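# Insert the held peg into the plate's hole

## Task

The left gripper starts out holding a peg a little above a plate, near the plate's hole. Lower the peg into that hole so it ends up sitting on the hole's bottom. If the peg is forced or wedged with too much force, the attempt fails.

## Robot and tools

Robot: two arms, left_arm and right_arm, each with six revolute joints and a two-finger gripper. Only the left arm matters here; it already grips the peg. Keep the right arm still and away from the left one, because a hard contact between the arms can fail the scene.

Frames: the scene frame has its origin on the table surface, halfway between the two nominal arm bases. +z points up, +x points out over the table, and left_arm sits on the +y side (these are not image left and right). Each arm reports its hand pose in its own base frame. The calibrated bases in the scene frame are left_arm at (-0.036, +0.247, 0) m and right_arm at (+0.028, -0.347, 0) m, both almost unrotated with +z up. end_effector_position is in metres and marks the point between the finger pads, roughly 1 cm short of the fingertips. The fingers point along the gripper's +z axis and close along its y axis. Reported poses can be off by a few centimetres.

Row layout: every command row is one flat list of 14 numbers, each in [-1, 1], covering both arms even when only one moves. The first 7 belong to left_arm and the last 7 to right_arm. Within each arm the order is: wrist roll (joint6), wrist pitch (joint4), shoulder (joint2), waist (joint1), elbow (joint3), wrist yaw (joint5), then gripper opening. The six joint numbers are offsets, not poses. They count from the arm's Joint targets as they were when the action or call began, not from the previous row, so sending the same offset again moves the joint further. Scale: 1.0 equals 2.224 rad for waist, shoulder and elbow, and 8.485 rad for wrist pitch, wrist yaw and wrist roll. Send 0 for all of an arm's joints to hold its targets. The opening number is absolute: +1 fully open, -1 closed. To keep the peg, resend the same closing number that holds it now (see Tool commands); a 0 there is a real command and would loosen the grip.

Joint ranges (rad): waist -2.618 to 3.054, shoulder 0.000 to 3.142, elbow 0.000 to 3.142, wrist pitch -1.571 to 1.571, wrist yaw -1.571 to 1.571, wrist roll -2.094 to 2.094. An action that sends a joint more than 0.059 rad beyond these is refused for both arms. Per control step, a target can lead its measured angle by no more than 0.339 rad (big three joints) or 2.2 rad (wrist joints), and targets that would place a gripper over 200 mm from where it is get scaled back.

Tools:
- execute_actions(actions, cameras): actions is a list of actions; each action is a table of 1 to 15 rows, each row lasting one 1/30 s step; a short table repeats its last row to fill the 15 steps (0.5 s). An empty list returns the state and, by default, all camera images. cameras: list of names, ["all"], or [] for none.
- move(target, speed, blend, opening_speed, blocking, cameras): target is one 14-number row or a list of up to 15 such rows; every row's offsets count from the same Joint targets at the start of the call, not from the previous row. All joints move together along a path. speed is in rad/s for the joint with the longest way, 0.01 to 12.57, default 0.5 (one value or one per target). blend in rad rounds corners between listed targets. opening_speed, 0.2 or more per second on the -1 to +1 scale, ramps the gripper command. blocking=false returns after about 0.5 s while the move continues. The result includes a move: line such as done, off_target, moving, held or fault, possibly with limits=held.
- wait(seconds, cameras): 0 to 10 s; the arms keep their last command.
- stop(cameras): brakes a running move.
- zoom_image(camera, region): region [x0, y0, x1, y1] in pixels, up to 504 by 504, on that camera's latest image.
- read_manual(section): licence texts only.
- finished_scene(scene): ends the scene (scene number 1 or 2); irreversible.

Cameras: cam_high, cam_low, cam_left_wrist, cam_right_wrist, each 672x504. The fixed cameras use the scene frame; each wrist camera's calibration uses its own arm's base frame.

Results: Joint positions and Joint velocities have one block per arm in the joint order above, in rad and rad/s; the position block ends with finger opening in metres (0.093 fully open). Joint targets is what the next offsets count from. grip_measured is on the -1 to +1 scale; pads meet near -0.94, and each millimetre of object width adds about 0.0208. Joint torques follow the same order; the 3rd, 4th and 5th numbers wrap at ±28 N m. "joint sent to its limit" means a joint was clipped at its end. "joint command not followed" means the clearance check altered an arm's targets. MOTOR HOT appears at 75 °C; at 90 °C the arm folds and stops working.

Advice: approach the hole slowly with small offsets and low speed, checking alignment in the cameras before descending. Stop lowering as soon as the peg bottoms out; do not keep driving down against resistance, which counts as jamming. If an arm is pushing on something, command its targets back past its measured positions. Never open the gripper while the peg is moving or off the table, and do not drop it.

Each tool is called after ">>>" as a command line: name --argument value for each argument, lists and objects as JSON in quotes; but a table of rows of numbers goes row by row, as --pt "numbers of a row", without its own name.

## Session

>>> execute_actions --actions '[]'

>>> zoom_image --camera "cam_left_wrist" --region '[265, 100, 415, 210]'

>>> zoom_image --camera "cam_low" --region '[220, 190, 340, 280]'

>>> zoom_image --camera "cam_left_wrist" --region '[0, 0, 504, 504]'

Scene clock: 0.00 s.
left_arm: end_effector_position=(+0.2800, -0.1607, +0.1327) grip_measured=-0.296 end_effector_quat_wxyz=(+0.019, +0.861, +0.508, +0.003) | right_arm: end_effector_position=(+0.3754, +0.0000, +0.4021) grip_measured=+1.000 end_effector_quat_wxyz=(+0.707, +0.000, +0.707, +0.000)
Joint names: [wrist roll, wrist pitch, shoulder, waist, elbow, wrist yaw]
Joint positions: left_arm=[1.56 -1.298 1.73 -0.515 1.493 0.013 0.031] | right_arm=[0 0 1.047 0 1.047 0 0.093]
Joint velocities: left_arm=[0.007 -0.051 0.007 -0.032 -0.012 0.051 0.009] | right_arm=[within noise]
Joint torques (N m): no reading
Motor temperatures (°C): left_arm=[29 30 40 27 38 30 31] | right_arm=[28 29 31 28 34 32 31]
Heat: left arm: 40 °C; right arm: 34 °C.
Joint targets: left_arm=[1.560 -1.296 1.710 -0.515 1.509 0.015] | right_arm=[0.000 0.008 1.043 0.000 1.060 0.000]
Tool commands: left_gripper/opening=-0.921165 right_gripper/opening=+1.0

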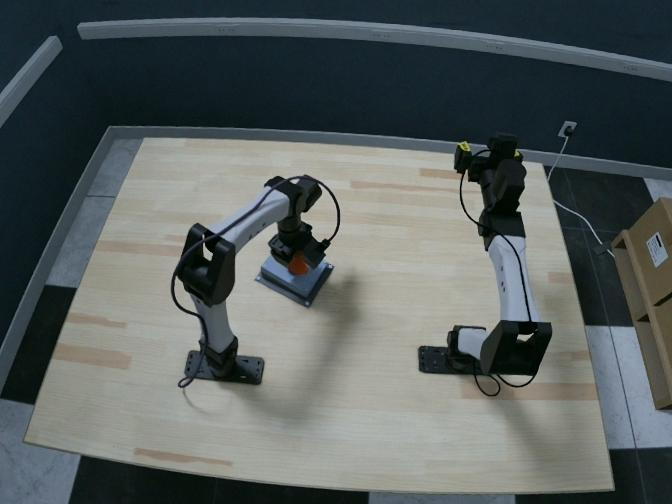

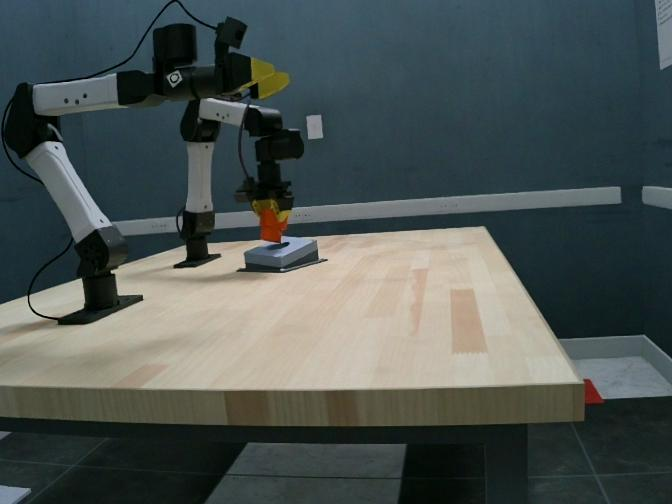

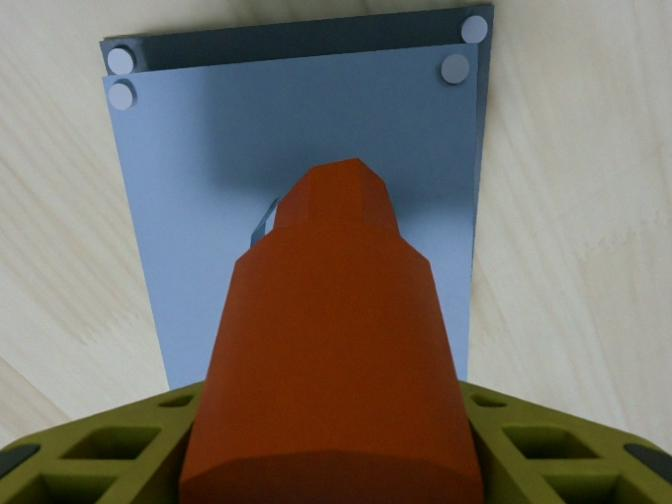

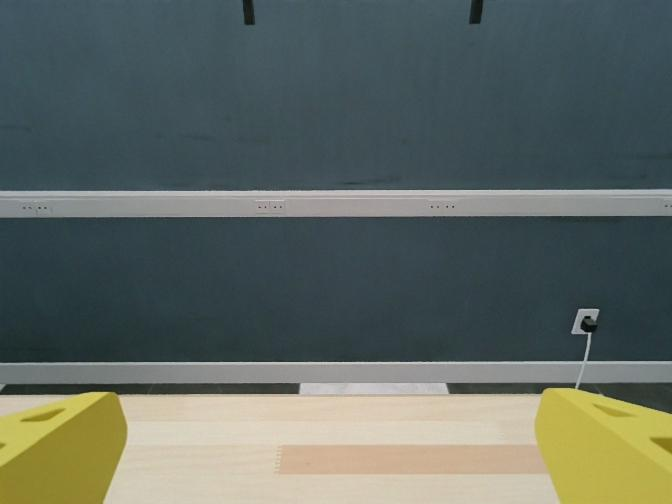

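Scaled by 3.360 from the camera's 672x504 image, which has a finer 960x720 frame.

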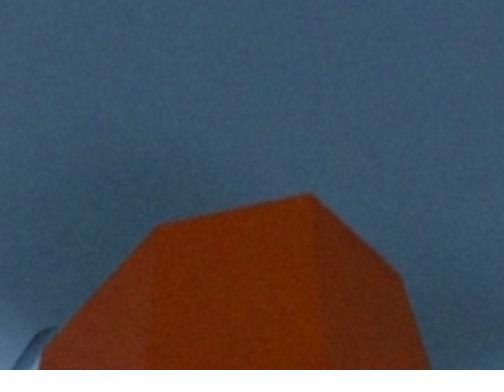

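Scaled by 4.200 from the camera's 672x504 image, which has a finer 960x720 frame.

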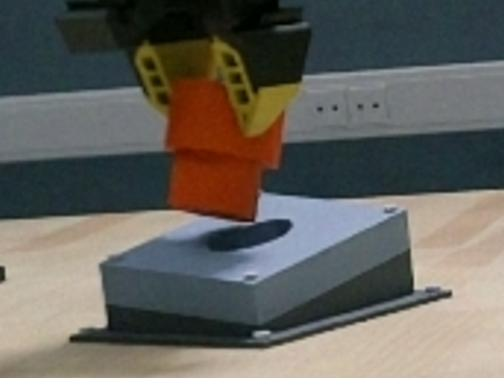

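Scaled by 1.000.

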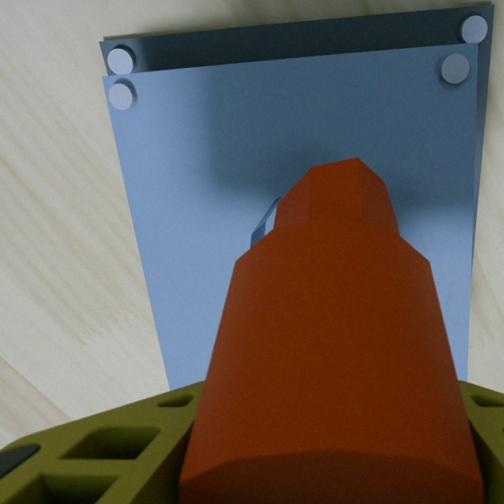

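>>> zoom_image --camera "cam_left_wrist" --region '[90, 40, 210, 130]'

>>> zoom_image --camera "cam_left_wrist" --region '[110, 310, 230, 400]'

>>> zoom_image --camera "cam_left_wrist" --region '[400, 20, 520, 110]'

>>> zoom_image --camera "cam_left_wrist" --region '[420, 300, 540, 390]'

>>> zoom_image --camera "cam_left_wrist" --region '[220, 140, 340, 230]'

>>> zoom_image --camera "cam_left_wrist" --region '[320, 140, 440, 230]'

>>> zoom_image --camera "cam_left_wrist" --region '[170, 220, 340, 500]'

>>> zoom_image --camera "cam_left_wrist" --region '[330, 220, 500, 500]'

Scaled by 4.200 from the camera's 672x504 image, which has a finer 960x720 frame.

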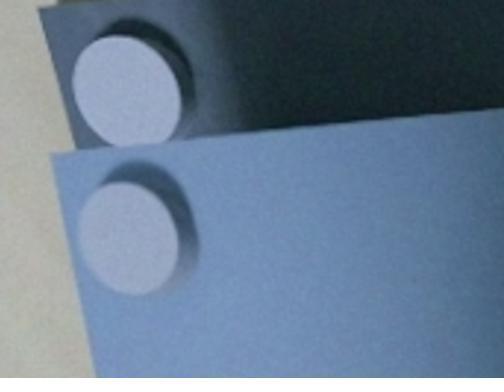

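Scaled by 4.200 from the camera's 672x504 image, which has a finer 960x720 frame.

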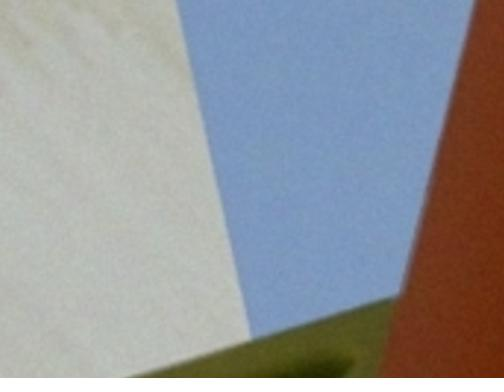

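Scaled by 4.200 from the camera's 672x504 image, which has a finer 960x720 frame.

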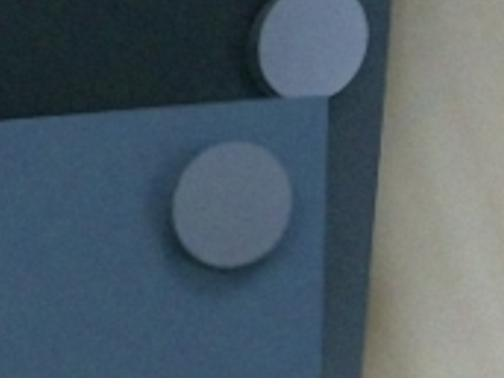

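Scaled by 4.200 from the camera's 672x504 image, which has a finer 960x720 frame.

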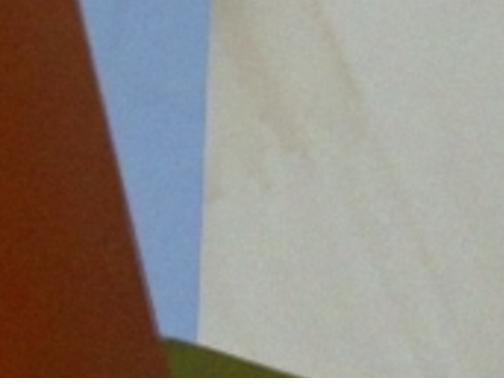

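Scaled by 4.200 from the camera's 672x504 image, which has a finer 960x720 frame.

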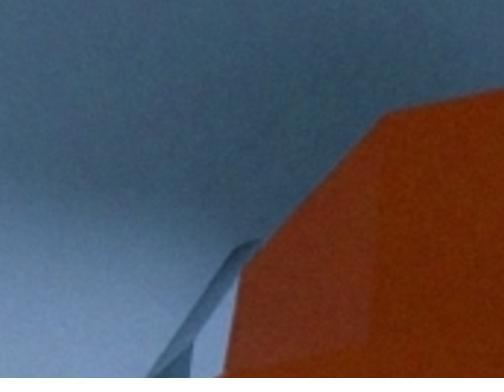

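Scaled by 4.200 from the camera's 672x504 image, which has a finer 960x720 frame.

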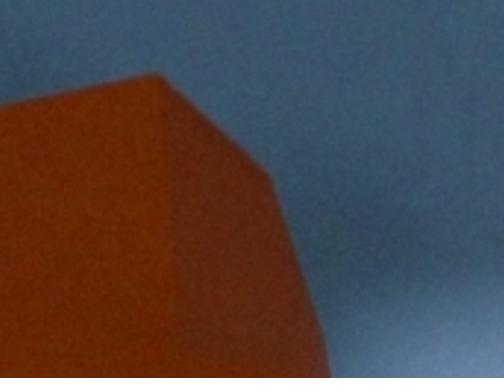

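Scaled by 1.800 from the camera's 672x504 image, which has a finer 960x720 frame.

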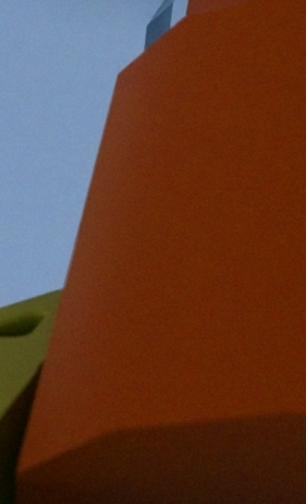

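Scaled by 1.800 from the camera's 672x504 image, which has a finer 960x720 frame.

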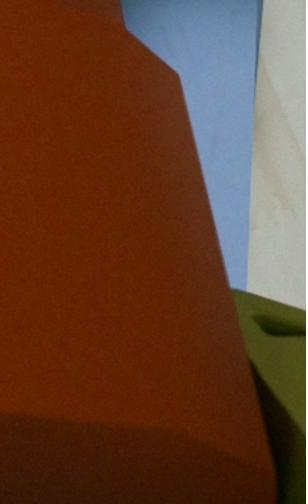

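>>> zoom_image --camera "cam_low" --region '[234, 232, 284, 276]'

>>> zoom_image --camera "cam_low" --region '[280, 232, 330, 276]'

>>> zoom_image --camera "cam_low" --region '[250, 200, 300, 250]'

Scaled by 10.080 from the camera's 672x504 image, which has a finer 960x720 frame.

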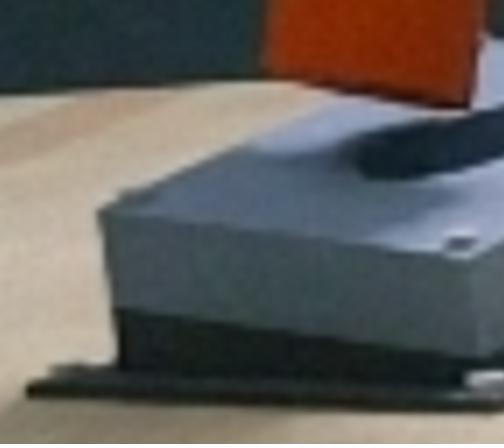

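Scaled by 10.080 from the camera's 672x504 image, which has a finer 960x720 frame.

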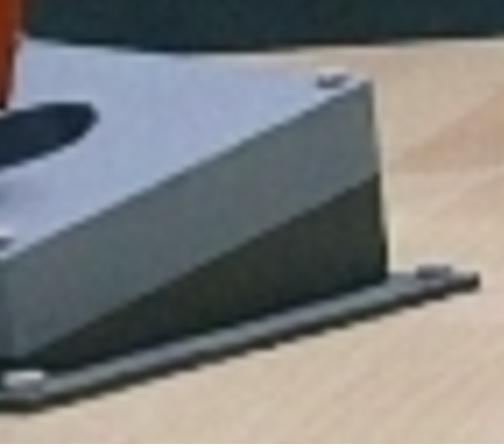

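Scaled by 10.080 from the camera's 672x504 image, which has a finer 960x720 frame.

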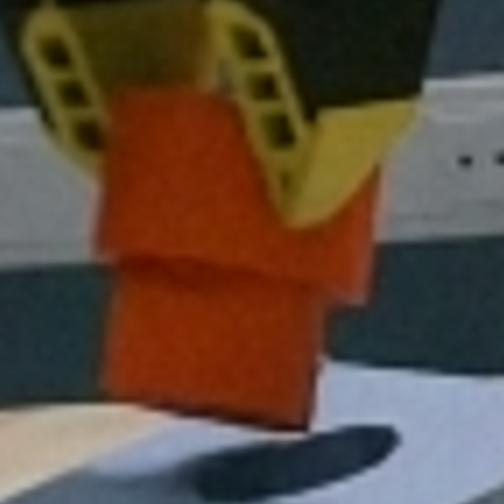

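>>> zoom_image --camera "cam_left_wrist" --region '[170, 400, 310, 504]'

>>> zoom_image --camera "cam_left_wrist" --region '[370, 400, 510, 504]'

>>> zoom_image --camera "cam_left_wrist" --region '[220, 210, 320, 285]'

>>> zoom_image --camera "cam_left_wrist" --region '[350, 210, 450, 285]'

>>> zoom_image --camera "cam_left_wrist" --region '[290, 150, 410, 240]'

Scaled by 3.600 from the camera's 672x504 image, which has a finer 960x720 frame.

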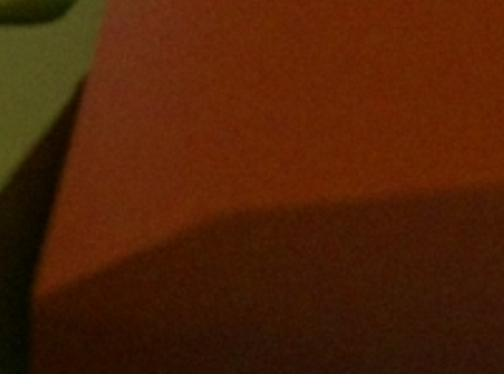

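Scaled by 3.600 from the camera's 672x504 image, which has a finer 960x720 frame.

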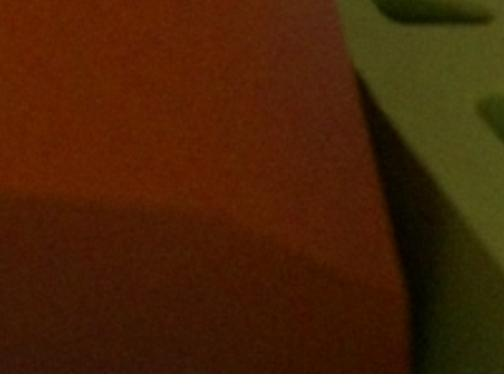

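Scaled by 5.040 from the camera's 672x504 image, which has a finer 960x720 frame.

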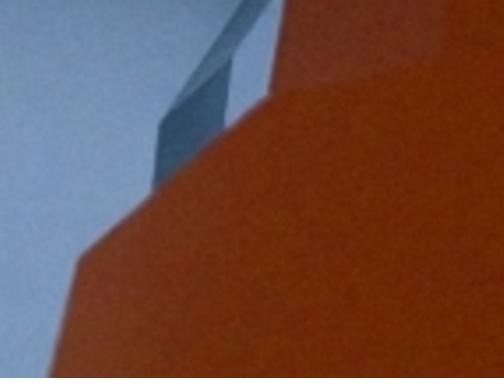

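Scaled by 5.040 from the camera's 672x504 image, which has a finer 960x720 frame.

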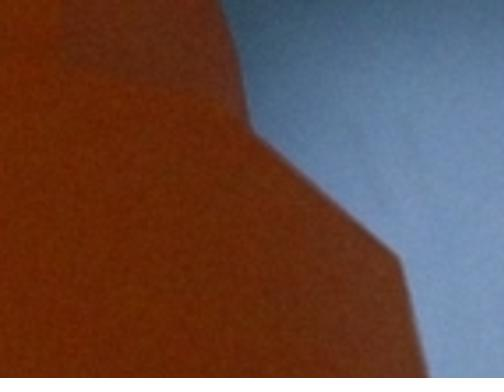

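Scaled by 4.200 from the camera's 672x504 image, which has a finer 960x720 frame.

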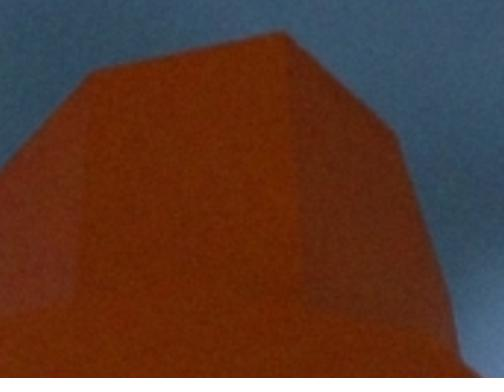

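>>> move --pt "0 -0.01644 0 0 0.06565 0 -0.921165 0 0 0.18 0 0.8 0 1.0" --pt "-0.03547 -0.02746 0.12707 -0.09825 0.11987 -0.05009 -0.921165 0 0 0.18 0 0.8 0 1.0" --speed '[0.7,0.22]' --blend '[0.02,0]' --cameras '["all"]'

>>> zoom_image --camera "cam_left_wrist" --region '[240, 100, 430, 240]'

>>> zoom_image --camera "cam_low" --region '[230, 190, 330, 280]'

Scene clock: 113.73 s.
left_arm: end_effector_position=(+0.2942, -0.1790, +0.1280) grip_measured=-0.220 end_effector_quat_wxyz=(-0.133, +0.831, +0.516, +0.160) | right_arm: end_effector_position=(+0.0019, +0.0000, +0.8661) grip_measured=+1.000 end_effector_quat_wxyz=(+0.997, +0.000, +0.077, +0.000)
Joint names: [wrist roll, wrist pitch, shoulder, waist, elbow, wrist yaw]
Joint positions: left_arm=[1.266 -1.503 1.985 -0.73 1.743 -0.383 0.035] | right_arm=[0 0.011 1.435 0 2.841 0 0.093]
Joint torques (N m): left_arm=[0.09 -0.32 -8.23 -0.99 8.23 -0.42] | right_arm=[0.04 -0.14 2.37 -0.36 -0.83 -0.04]
Motor temperatures (°C): left_arm=[29 30 57 27 45 30 34] | right_arm=[28 45 33 28 44 32 31]
Heat: left arm: 57 °C; right arm: 45 °C.
Joint targets: left_arm=[1.259 -1.529 1.993 -0.733 1.776 -0.410] | right_arm=[0.000 0.008 1.443 0.000 2.840 0.000]
move: done
camera_calibration:
cam_left_wrist: T_world_to_cam=[[-0.901482, 0.428004, 0.0643669, 0.333413], [0.32072, 0.560711, 0.763375, -0.0556159], [0.290637, 0.708812, -0.64274, 0.210312], [0, 0, 0, 1]] pos_world=[0.257278, -0.260589, 0.156171]
cam_right_wrist: T_world_to_cam=[[0.0189843, -0.999777, 0.00927654, -0.00929988], [0.835969, 0.0107829, -0.548671, 0.511859], [0.548449, 0.018171, 0.835987, -0.64884], [0, 0, 0, 1]] pos_world=[-0.071866, -0.00302704, 0.82335]

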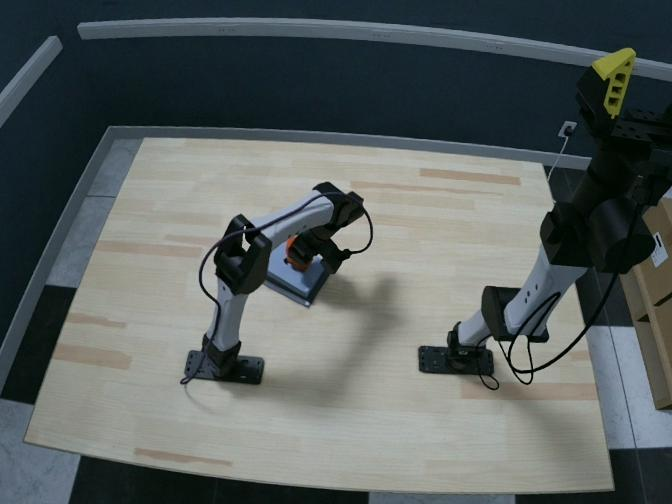

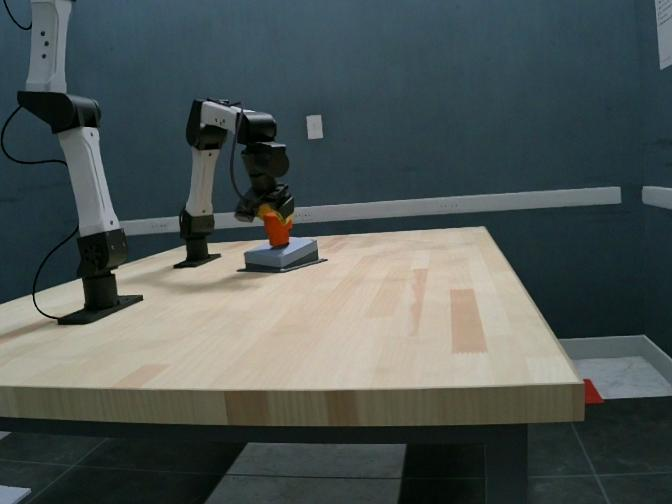

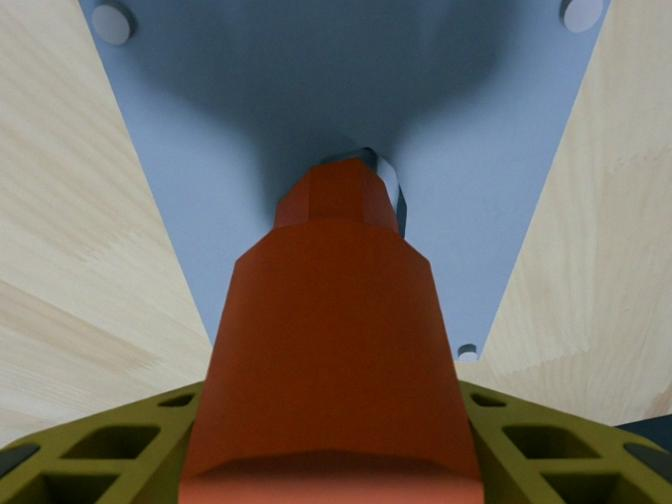

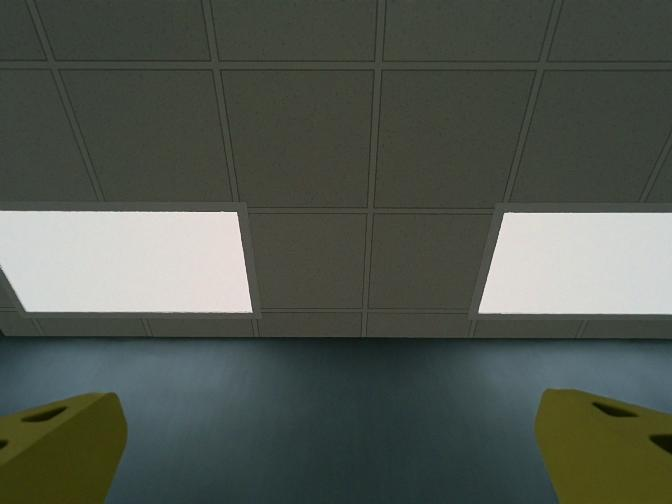

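Scaled by 2.653 from the camera's 672x504 image, which has a finer 960x720 frame.

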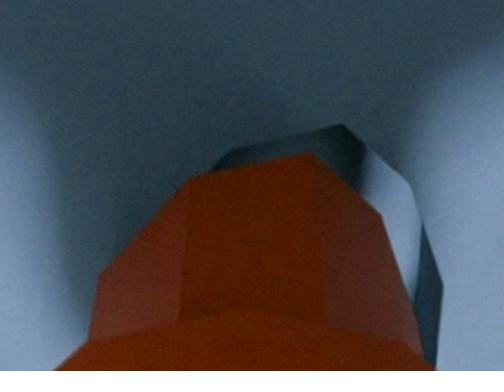

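Scaled by 5.040 from the camera's 672x504 image, which has a finer 960x720 frame.

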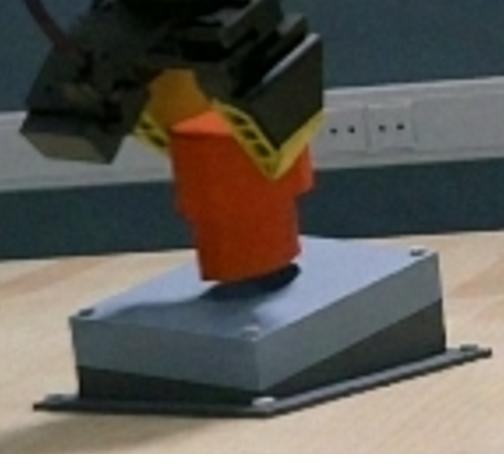

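>>> zoom_image --camera "cam_left_wrist" --region '[70, 0, 190, 90]'

>>> zoom_image --camera "cam_left_wrist" --region '[140, 260, 260, 350]'

>>> zoom_image --camera "cam_left_wrist" --region '[520, 0, 640, 90]'

>>> zoom_image --camera "cam_left_wrist" --region '[420, 280, 540, 370]'

>>> zoom_image --camera "cam_left_wrist" --region '[270, 140, 350, 200]'

>>> zoom_image --camera "cam_left_wrist" --region '[340, 140, 420, 200]'

>>> zoom_image --camera "cam_left_wrist" --region '[260, 180, 420, 300]'

Scaled by 4.200 from the camera's 672x504 image, which has a finer 960x720 frame.

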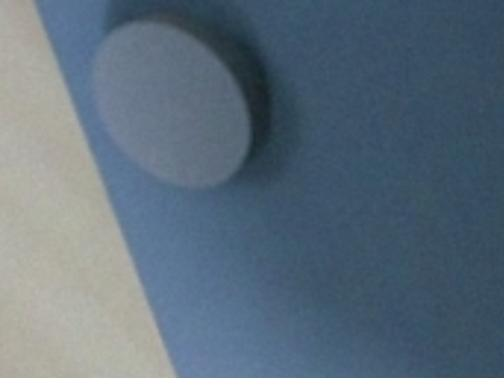

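Scaled by 4.200 from the camera's 672x504 image, which has a finer 960x720 frame.

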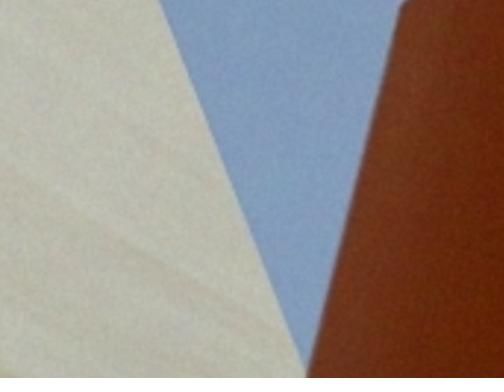

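Scaled by 4.200 from the camera's 672x504 image, which has a finer 960x720 frame.

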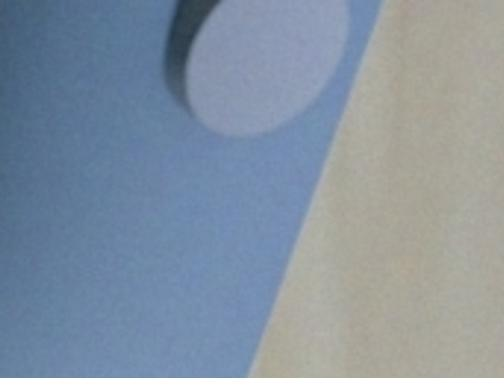

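Scaled by 4.200 from the camera's 672x504 image, which has a finer 960x720 frame.

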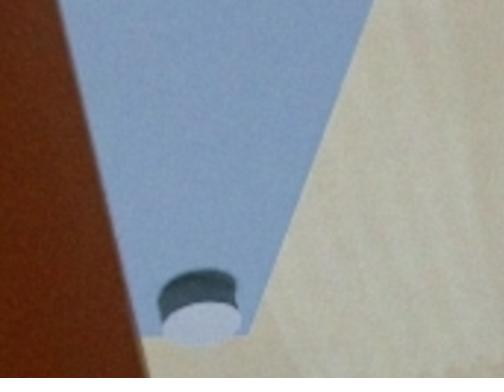

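Scaled by 6.300 from the camera's 672x504 image, which has a finer 960x720 frame.

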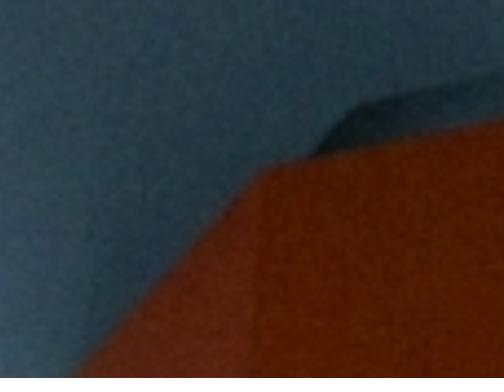

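Scaled by 6.300 from the camera's 672x504 image, which has a finer 960x720 frame.

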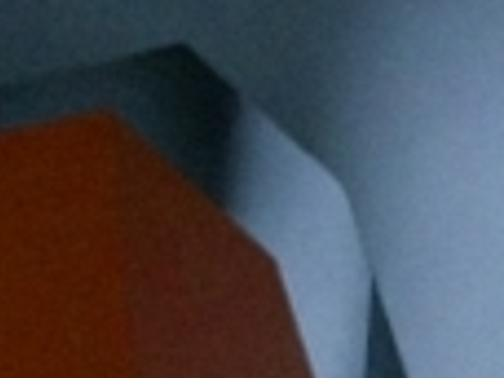

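Scaled by 3.150 from the camera's 672x504 image, which has a finer 960x720 frame.

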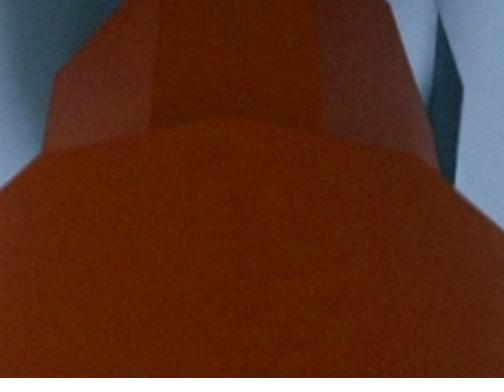

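>>> move --pt "0 0 -0.03058 0 0 0 -0.921165 0 0 0 0 0 0 1.0" --pt "0.00283 0.00684 -0.00301 0.01079 -0.03404 0.00424 -0.921165 0 0 0 0 0 0 1.0" --speed '[0.12,0.07]' --cameras '["cam_left_wrist","cam_low"]'

>>> zoom_image --camera "cam_left_wrist" --region '[265, 145, 345, 210]'

>>> zoom_image --camera "cam_left_wrist" --region '[335, 145, 415, 210]'

>>> zoom_image --camera "cam_low" --region '[255, 215, 305, 260]'

Scene clock: 158.40 s.
left_arm: end_effector_position=(+0.2932, -0.1724, +0.1176) grip_measured=-0.220 end_effector_quat_wxyz=(-0.141, +0.829, +0.519, +0.152) | right_arm: end_effector_position=(+0.0019, +0.0000, +0.8661) grip_measured=+1.000 end_effector_quat_wxyz=(+0.997, +0.000, +0.077, +0.000)
Joint names: [wrist roll, wrist pitch, shoulder, waist, elbow, wrist yaw]
Joint positions: left_arm=[1.274 -1.478 1.985 -0.714 1.701 -0.374 0.035] | right_arm=[0 0.011 1.435 0 2.841 0 0.093]
Joint torques (N m): left_arm=[0.26 0.05 -8.79 -0.29 5.46 -0.17] | right_arm=[0.07 -0.11 2.37 -0.34 -0.73 -0.01]
Motor temperatures (°C): left_arm=[29 30 54 27 47 30 34] | right_arm=[28 37 33 28 39 32 31]
Heat: left arm: 54 °C; right arm: 39 °C.
Joint targets: left_arm=[1.283 -1.471 1.986 -0.709 1.700 -0.374] | right_arm=[0.000 0.008 1.443 0.000 2.840 0.000]
move: done
camera_calibration:
cam_left_wrist: T_world_to_cam=[[-0.904894, 0.417007, 0.0852727, 0.32707], [0.329821, 0.56034, 0.759761, -0.0533543], [0.269044, 0.715628, -0.644586, 0.20697], [0, 0, 0, 1]] pos_world=[0.257877, -0.254607, 0.146056]
Images, in order (width x height): cam_low 672x504, cam_left_wrist 672x504.

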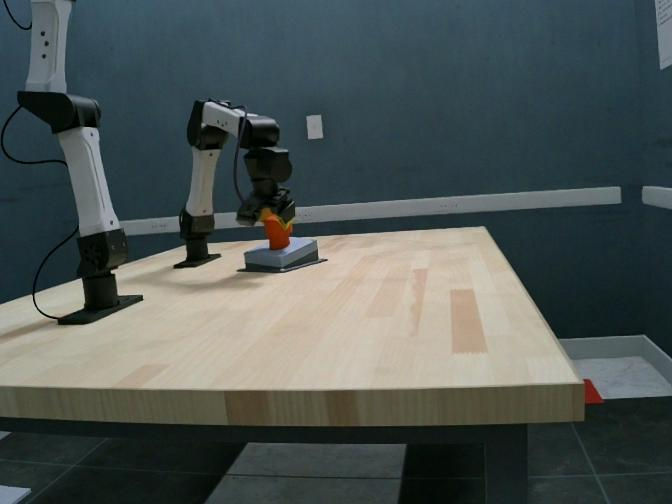

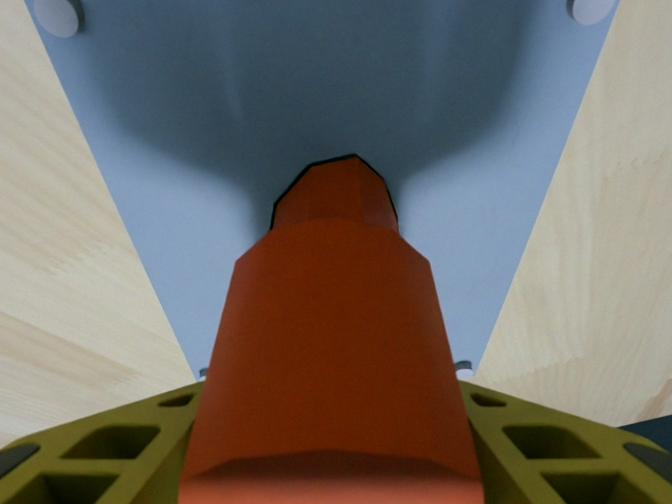

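Scaled by 6.300 from the camera's 672x504 image, which has a finer 960x720 frame.

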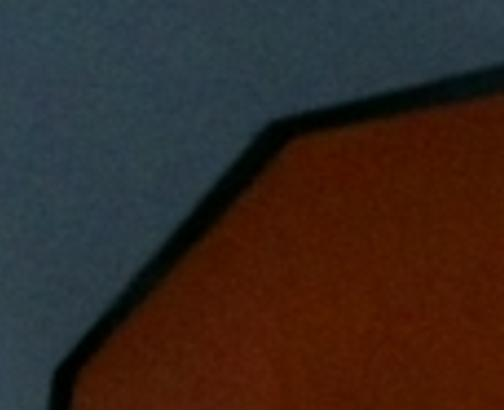

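Scaled by 6.300 from the camera's 672x504 image, which has a finer 960x720 frame.

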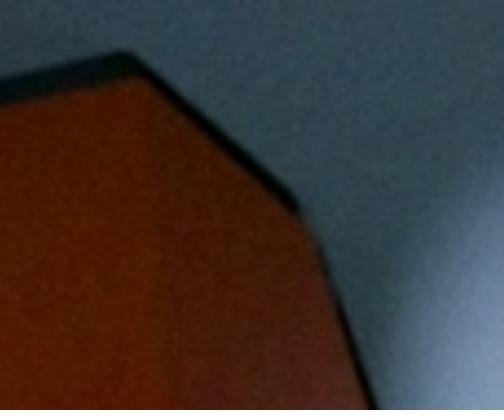

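Scaled by 10.080 from the camera's 672x504 image, which has a finer 960x720 frame.

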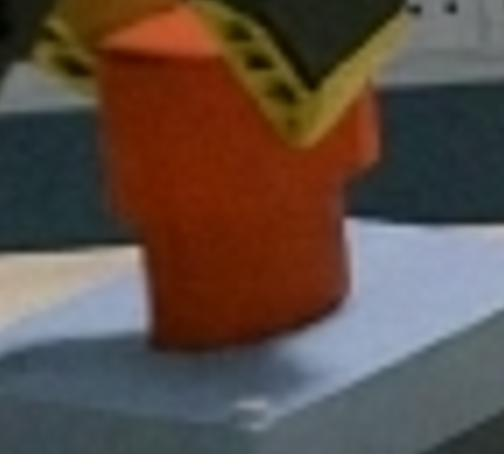

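>>> zoom_image --camera "cam_left_wrist" --region '[10, 0, 130, 90]'

>>> zoom_image --camera "cam_left_wrist" --region '[120, 290, 240, 380]'

>>> zoom_image --camera "cam_left_wrist" --region '[540, 0, 660, 90]'

>>> zoom_image --camera "cam_left_wrist" --region '[420, 300, 540, 390]'

Scaled by 4.200 from the camera's 672x504 image, which has a finer 960x720 frame.

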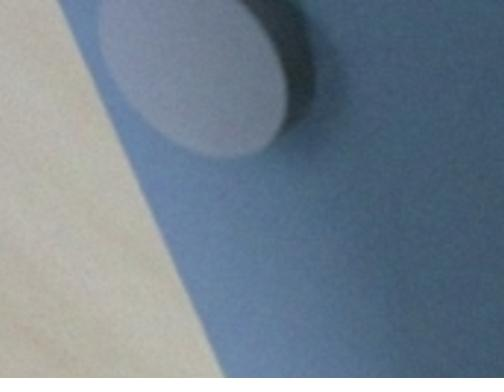

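Scaled by 4.200 from the camera's 672x504 image, which has a finer 960x720 frame.

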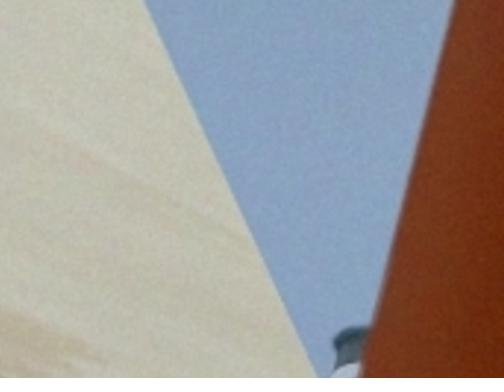

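Scaled by 4.200 from the camera's 672x504 image, which has a finer 960x720 frame.

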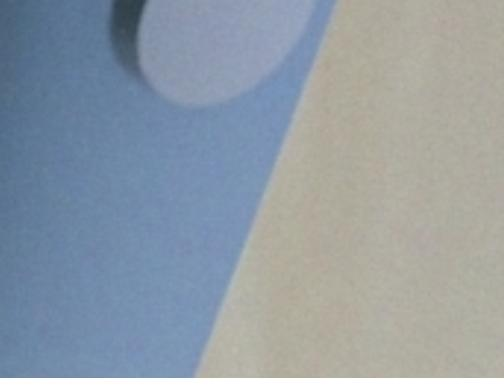

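Scaled by 4.200 from the camera's 672x504 image, which has a finer 960x720 frame.

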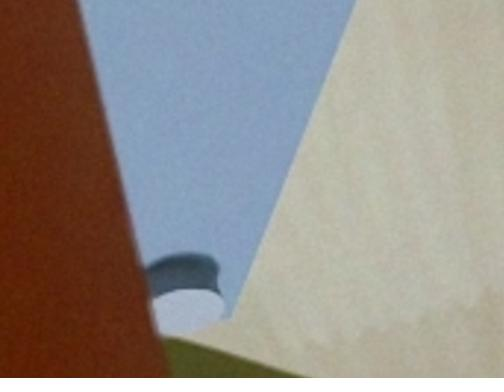

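>>> move --target '[0.0002,0.0003,0,0.0009,-0.0018,0,-0.921165,0,0,0,0,0,0,1.0]' --speed 0.03 --cameras '["cam_left_wrist"]'

>>> zoom_image --camera "cam_left_wrist" --region '[265, 145, 345, 210]'

>>> zoom_image --camera "cam_left_wrist" --region '[335, 145, 415, 210]'

Scene clock: 191.00 s.
left_arm: end_effector_position=(+0.2937, -0.1723, +0.1175) grip_measured=-0.220 end_effector_quat_wxyz=(-0.140, +0.829, +0.519, +0.152) | right_arm: end_effector_position=(+0.0019, +0.0000, +0.8661) grip_measured=+1.000 end_effector_quat_wxyz=(+0.997, +0.000, +0.077, +0.000)
Joint names: [wrist roll, wrist pitch, shoulder, waist, elbow, wrist yaw]
Joint positions: left_arm=[1.275 -1.476 1.985 -0.712 1.701 -0.374 0.035] | right_arm=[0 0.011 1.435 0 2.841 0 0.093]
Joint torques (N m): left_arm=[0.28 -0.03 -8.76 -0.23 5.05 -0.09] | right_arm=[0 -0.15 2.47 -0.12 -0.79 -0.02]
Motor temperatures (°C): left_arm=[29 30 55 27 45 30 34] | right_arm=[28 36 32 28 37 32 31]
Heat: left arm: 55 °C; right arm: 37 °C.
Joint targets: left_arm=[1.285 -1.469 1.986 -0.707 1.696 -0.374] | right_arm=[0.000 0.008 1.443 0.000 2.840 0.000]
move: done
camera_calibration:
cam_left_wrist: T_world_to_cam=[[-0.905024, 0.41694, 0.0842189, 0.327648], [0.329393, 0.561687, 0.758952, -0.053011], [0.269133, 0.71461, -0.645678, 0.206643], [0, 0, 0, 1]] pos_world=[0.258377, -0.254503, 0.146063]
Images, in order (width x height): cam_left_wrist 672x504.

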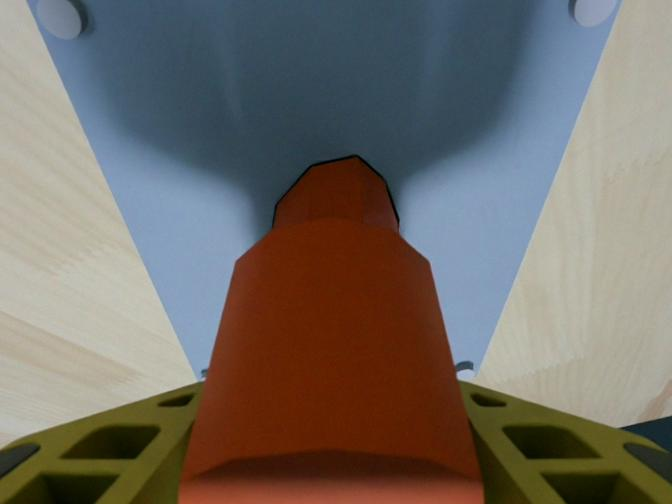

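Scaled by 6.300 from the camera's 672x504 image, which has a finer 960x720 frame.

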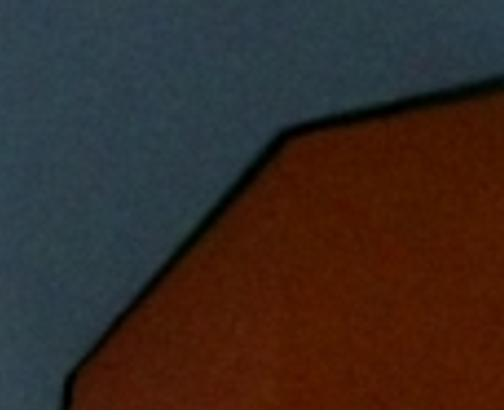

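Scaled by 6.300 from the camera's 672x504 image, which has a finer 960x720 frame.

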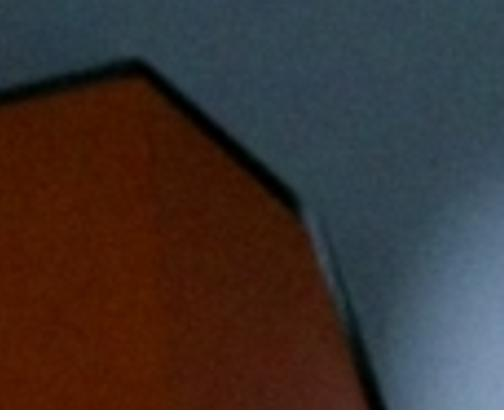

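>>> move --target '[0.0001,0.00192,0,0.00054,-0.00616,0,-0.921165,0,0,0,0,0,0,1.0]' --speed 0.04 --cameras '["cam_left_wrist","cam_low"]'

>>> zoom_image --camera "cam_left_wrist" --region '[265, 145, 345, 210]'

>>> zoom_image --camera "cam_left_wrist" --region '[335, 145, 415, 210]'

>>> zoom_image --camera "cam_low" --region '[255, 215, 305, 260]'

Scene clock: 197.60 s.
left_arm: end_effector_position=(+0.2935, -0.1721, +0.1132) grip_measured=-0.220 end_effector_quat_wxyz=(-0.141, +0.830, +0.519, +0.152) | right_arm: end_effector_position=(+0.0019, +0.0000, +0.8661) grip_measured=+1.000 end_effector_quat_wxyz=(+0.997, +0.000, +0.077, +0.000)
Joint names: [wrist roll, wrist pitch, shoulder, waist, elbow, wrist yaw]
Joint positions: left_arm=[1.276 -1.459 1.985 -0.712 1.684 -0.374 0.035] | right_arm=[0 0.011 1.435 0 2.841 0 0.093]
Joint torques (N m): left_arm=[0.28 0.06 -8.66 -0.18 5.5 -0.14] | right_arm=[0.03 -0.1 2.54 0.02 -0.8 0.01]
Motor temperatures (°C): left_arm=[29 30 55 27 45 30 34] | right_arm=[28 35 32 28 37 32 31]
Heat: left arm: 55 °C; right arm: 37 °C.
Joint targets: left_arm=[1.285 -1.452 1.986 -0.706 1.683 -0.374] | right_arm=[0.000 0.008 1.443 0.000 2.840 0.000]
move: done
camera_calibration:
cam_left_wrist: T_world_to_cam=[[-0.904663, 0.417576, 0.0849396, 0.327588], [0.330287, 0.561177, 0.758941, -0.0500984], [0.269249, 0.71464, -0.645596, 0.203634], [0, 0, 0, 1]] pos_world=[0.258075, -0.254204, 0.141662]
Images, in order (width x height): cam_low 672x504, cam_left_wrist 672x504.

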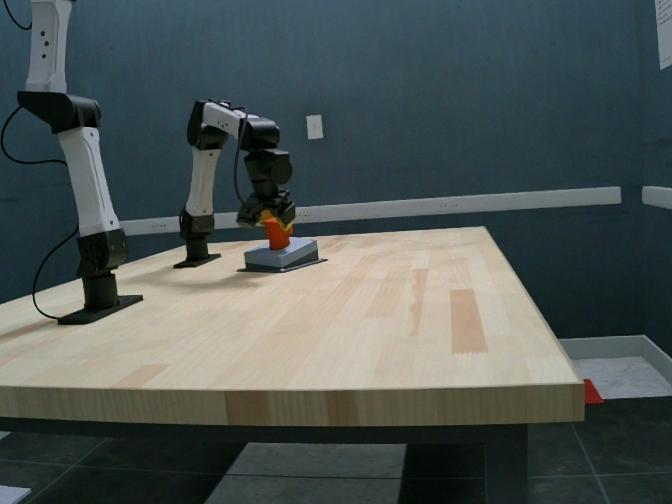

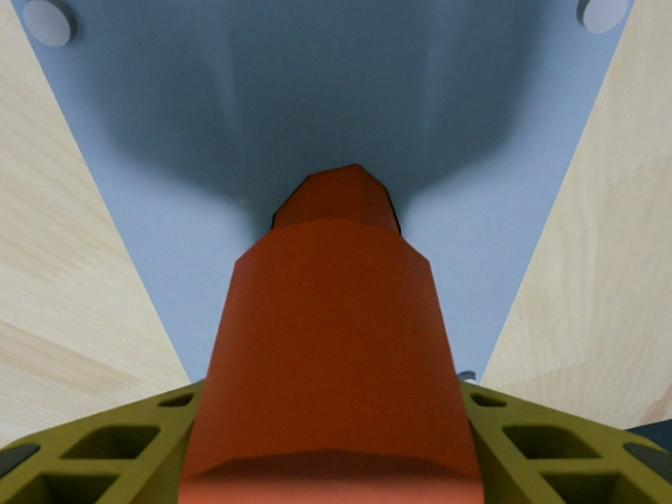

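Scaled by 6.300 from the camera's 672x504 image, which has a finer 960x720 frame.

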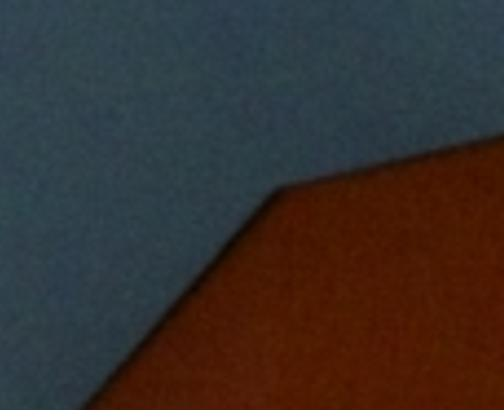

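Scaled by 6.300 from the camera's 672x504 image, which has a finer 960x720 frame.

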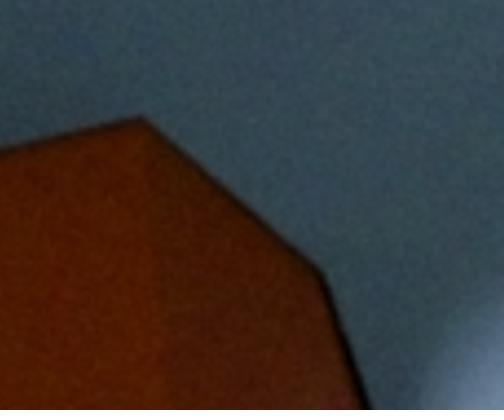

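Scaled by 10.080 from the camera's 672x504 image, which has a finer 960x720 frame.

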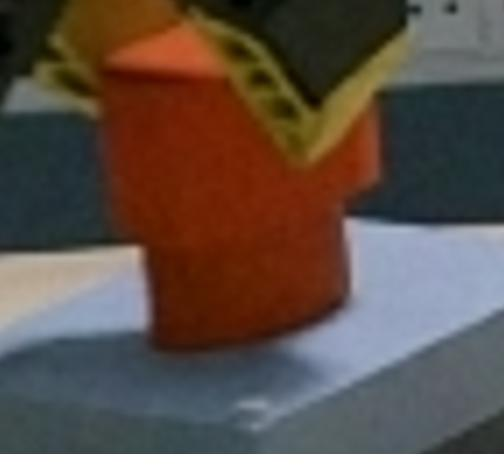

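>>> move --target '[0.00035,0.00454,0,0.0013,-0.01763,0,-0.921165,0,0,0,0,0,0,1.0]' --speed 0.05 --cameras '["cam_left_wrist","cam_low"]'

>>> zoom_image --camera "cam_low" --region '[255, 215, 305, 260]'

>>> zoom_image --camera "cam_left_wrist" --region '[265, 145, 415, 235]'

Scene clock: 204.13 s.
left_arm: end_effector_position=(+0.2936, -0.1702, +0.1033) grip_measured=-0.220 end_effector_quat_wxyz=(-0.141, +0.829, +0.519, +0.151) | right_arm: end_effector_position=(+0.0019, +0.0000, +0.8661) grip_measured=+1.000 end_effector_quat_wxyz=(+0.997, +0.000, +0.077, +0.000)
Joint names: [wrist roll, wrist pitch, shoulder, waist, elbow, wrist yaw]
Joint positions: left_arm=[1.279 -1.42 1.985 -0.708 1.645 -0.374 0.035] | right_arm=[0 0.011 1.435 0 2.841 0 0.093]
Joint torques (N m): left_arm=[0.22 -0.05 -8.83 -0.14 5.42 -0.13] | right_arm=[0.02 -0.15 2.39 -0.01 -0.98 0.04]
Motor temperatures (°C): left_arm=[29 30 55 27 44 30 34] | right_arm=[28 35 32 28 37 32 31]
Heat: left arm: 55 °C; right arm: 37 °C.
Joint targets: left_arm=[1.289 -1.414 1.986 -0.703 1.643 -0.374] | right_arm=[0.000 0.008 1.443 0.000 2.840 0.000]
move: done
camera_calibration:
cam_left_wrist: T_world_to_cam=[[-0.9053, 0.415857, 0.0865762, 0.327466], [0.330415, 0.561331, 0.758771, -0.0437431], [0.266942, 0.715521, -0.645578, 0.196753], [0, 0, 0, 1]] pos_world=[0.258387, -0.252406, 0.13186]
Images, in order (width x height): cam_low 672x504, cam_left_wrist 672x504.

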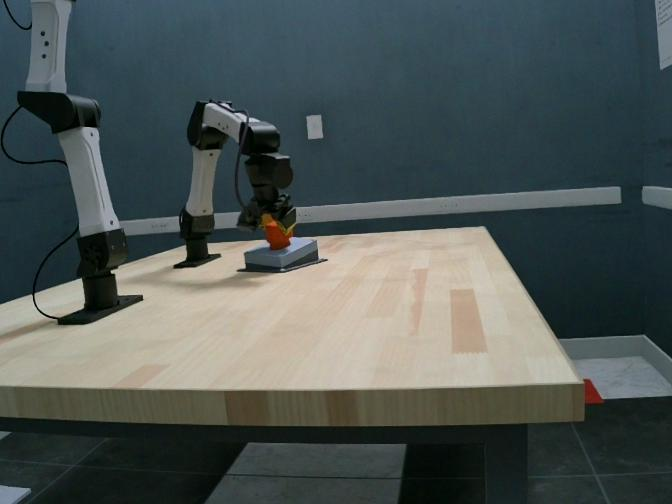

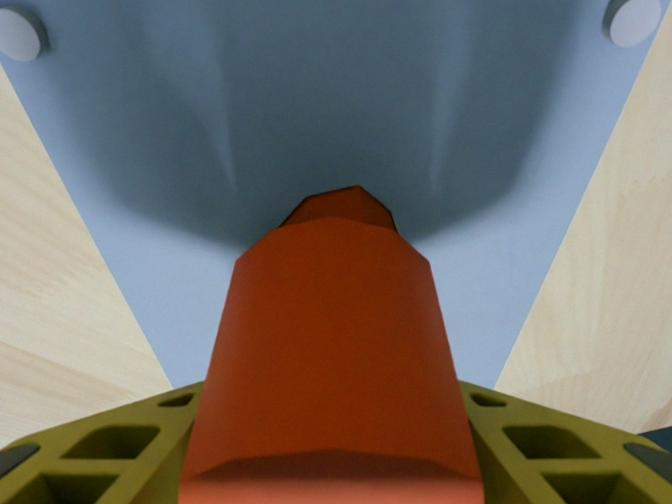

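Scaled by 10.080 from the camera's 672x504 image, which has a finer 960x720 frame.

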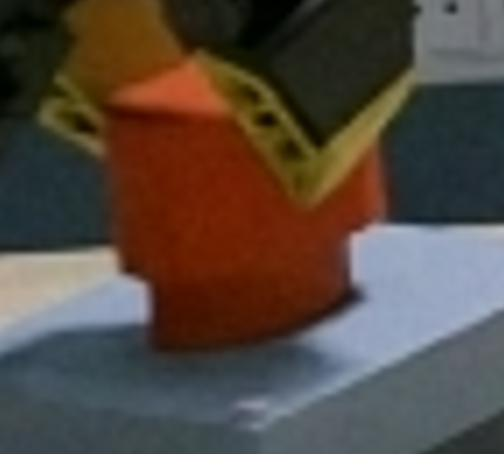

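Scaled by 3.360 from the camera's 672x504 image, which has a finer 960x720 frame.

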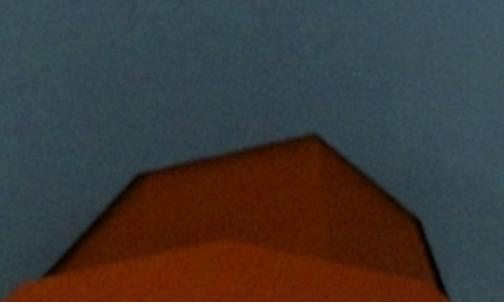

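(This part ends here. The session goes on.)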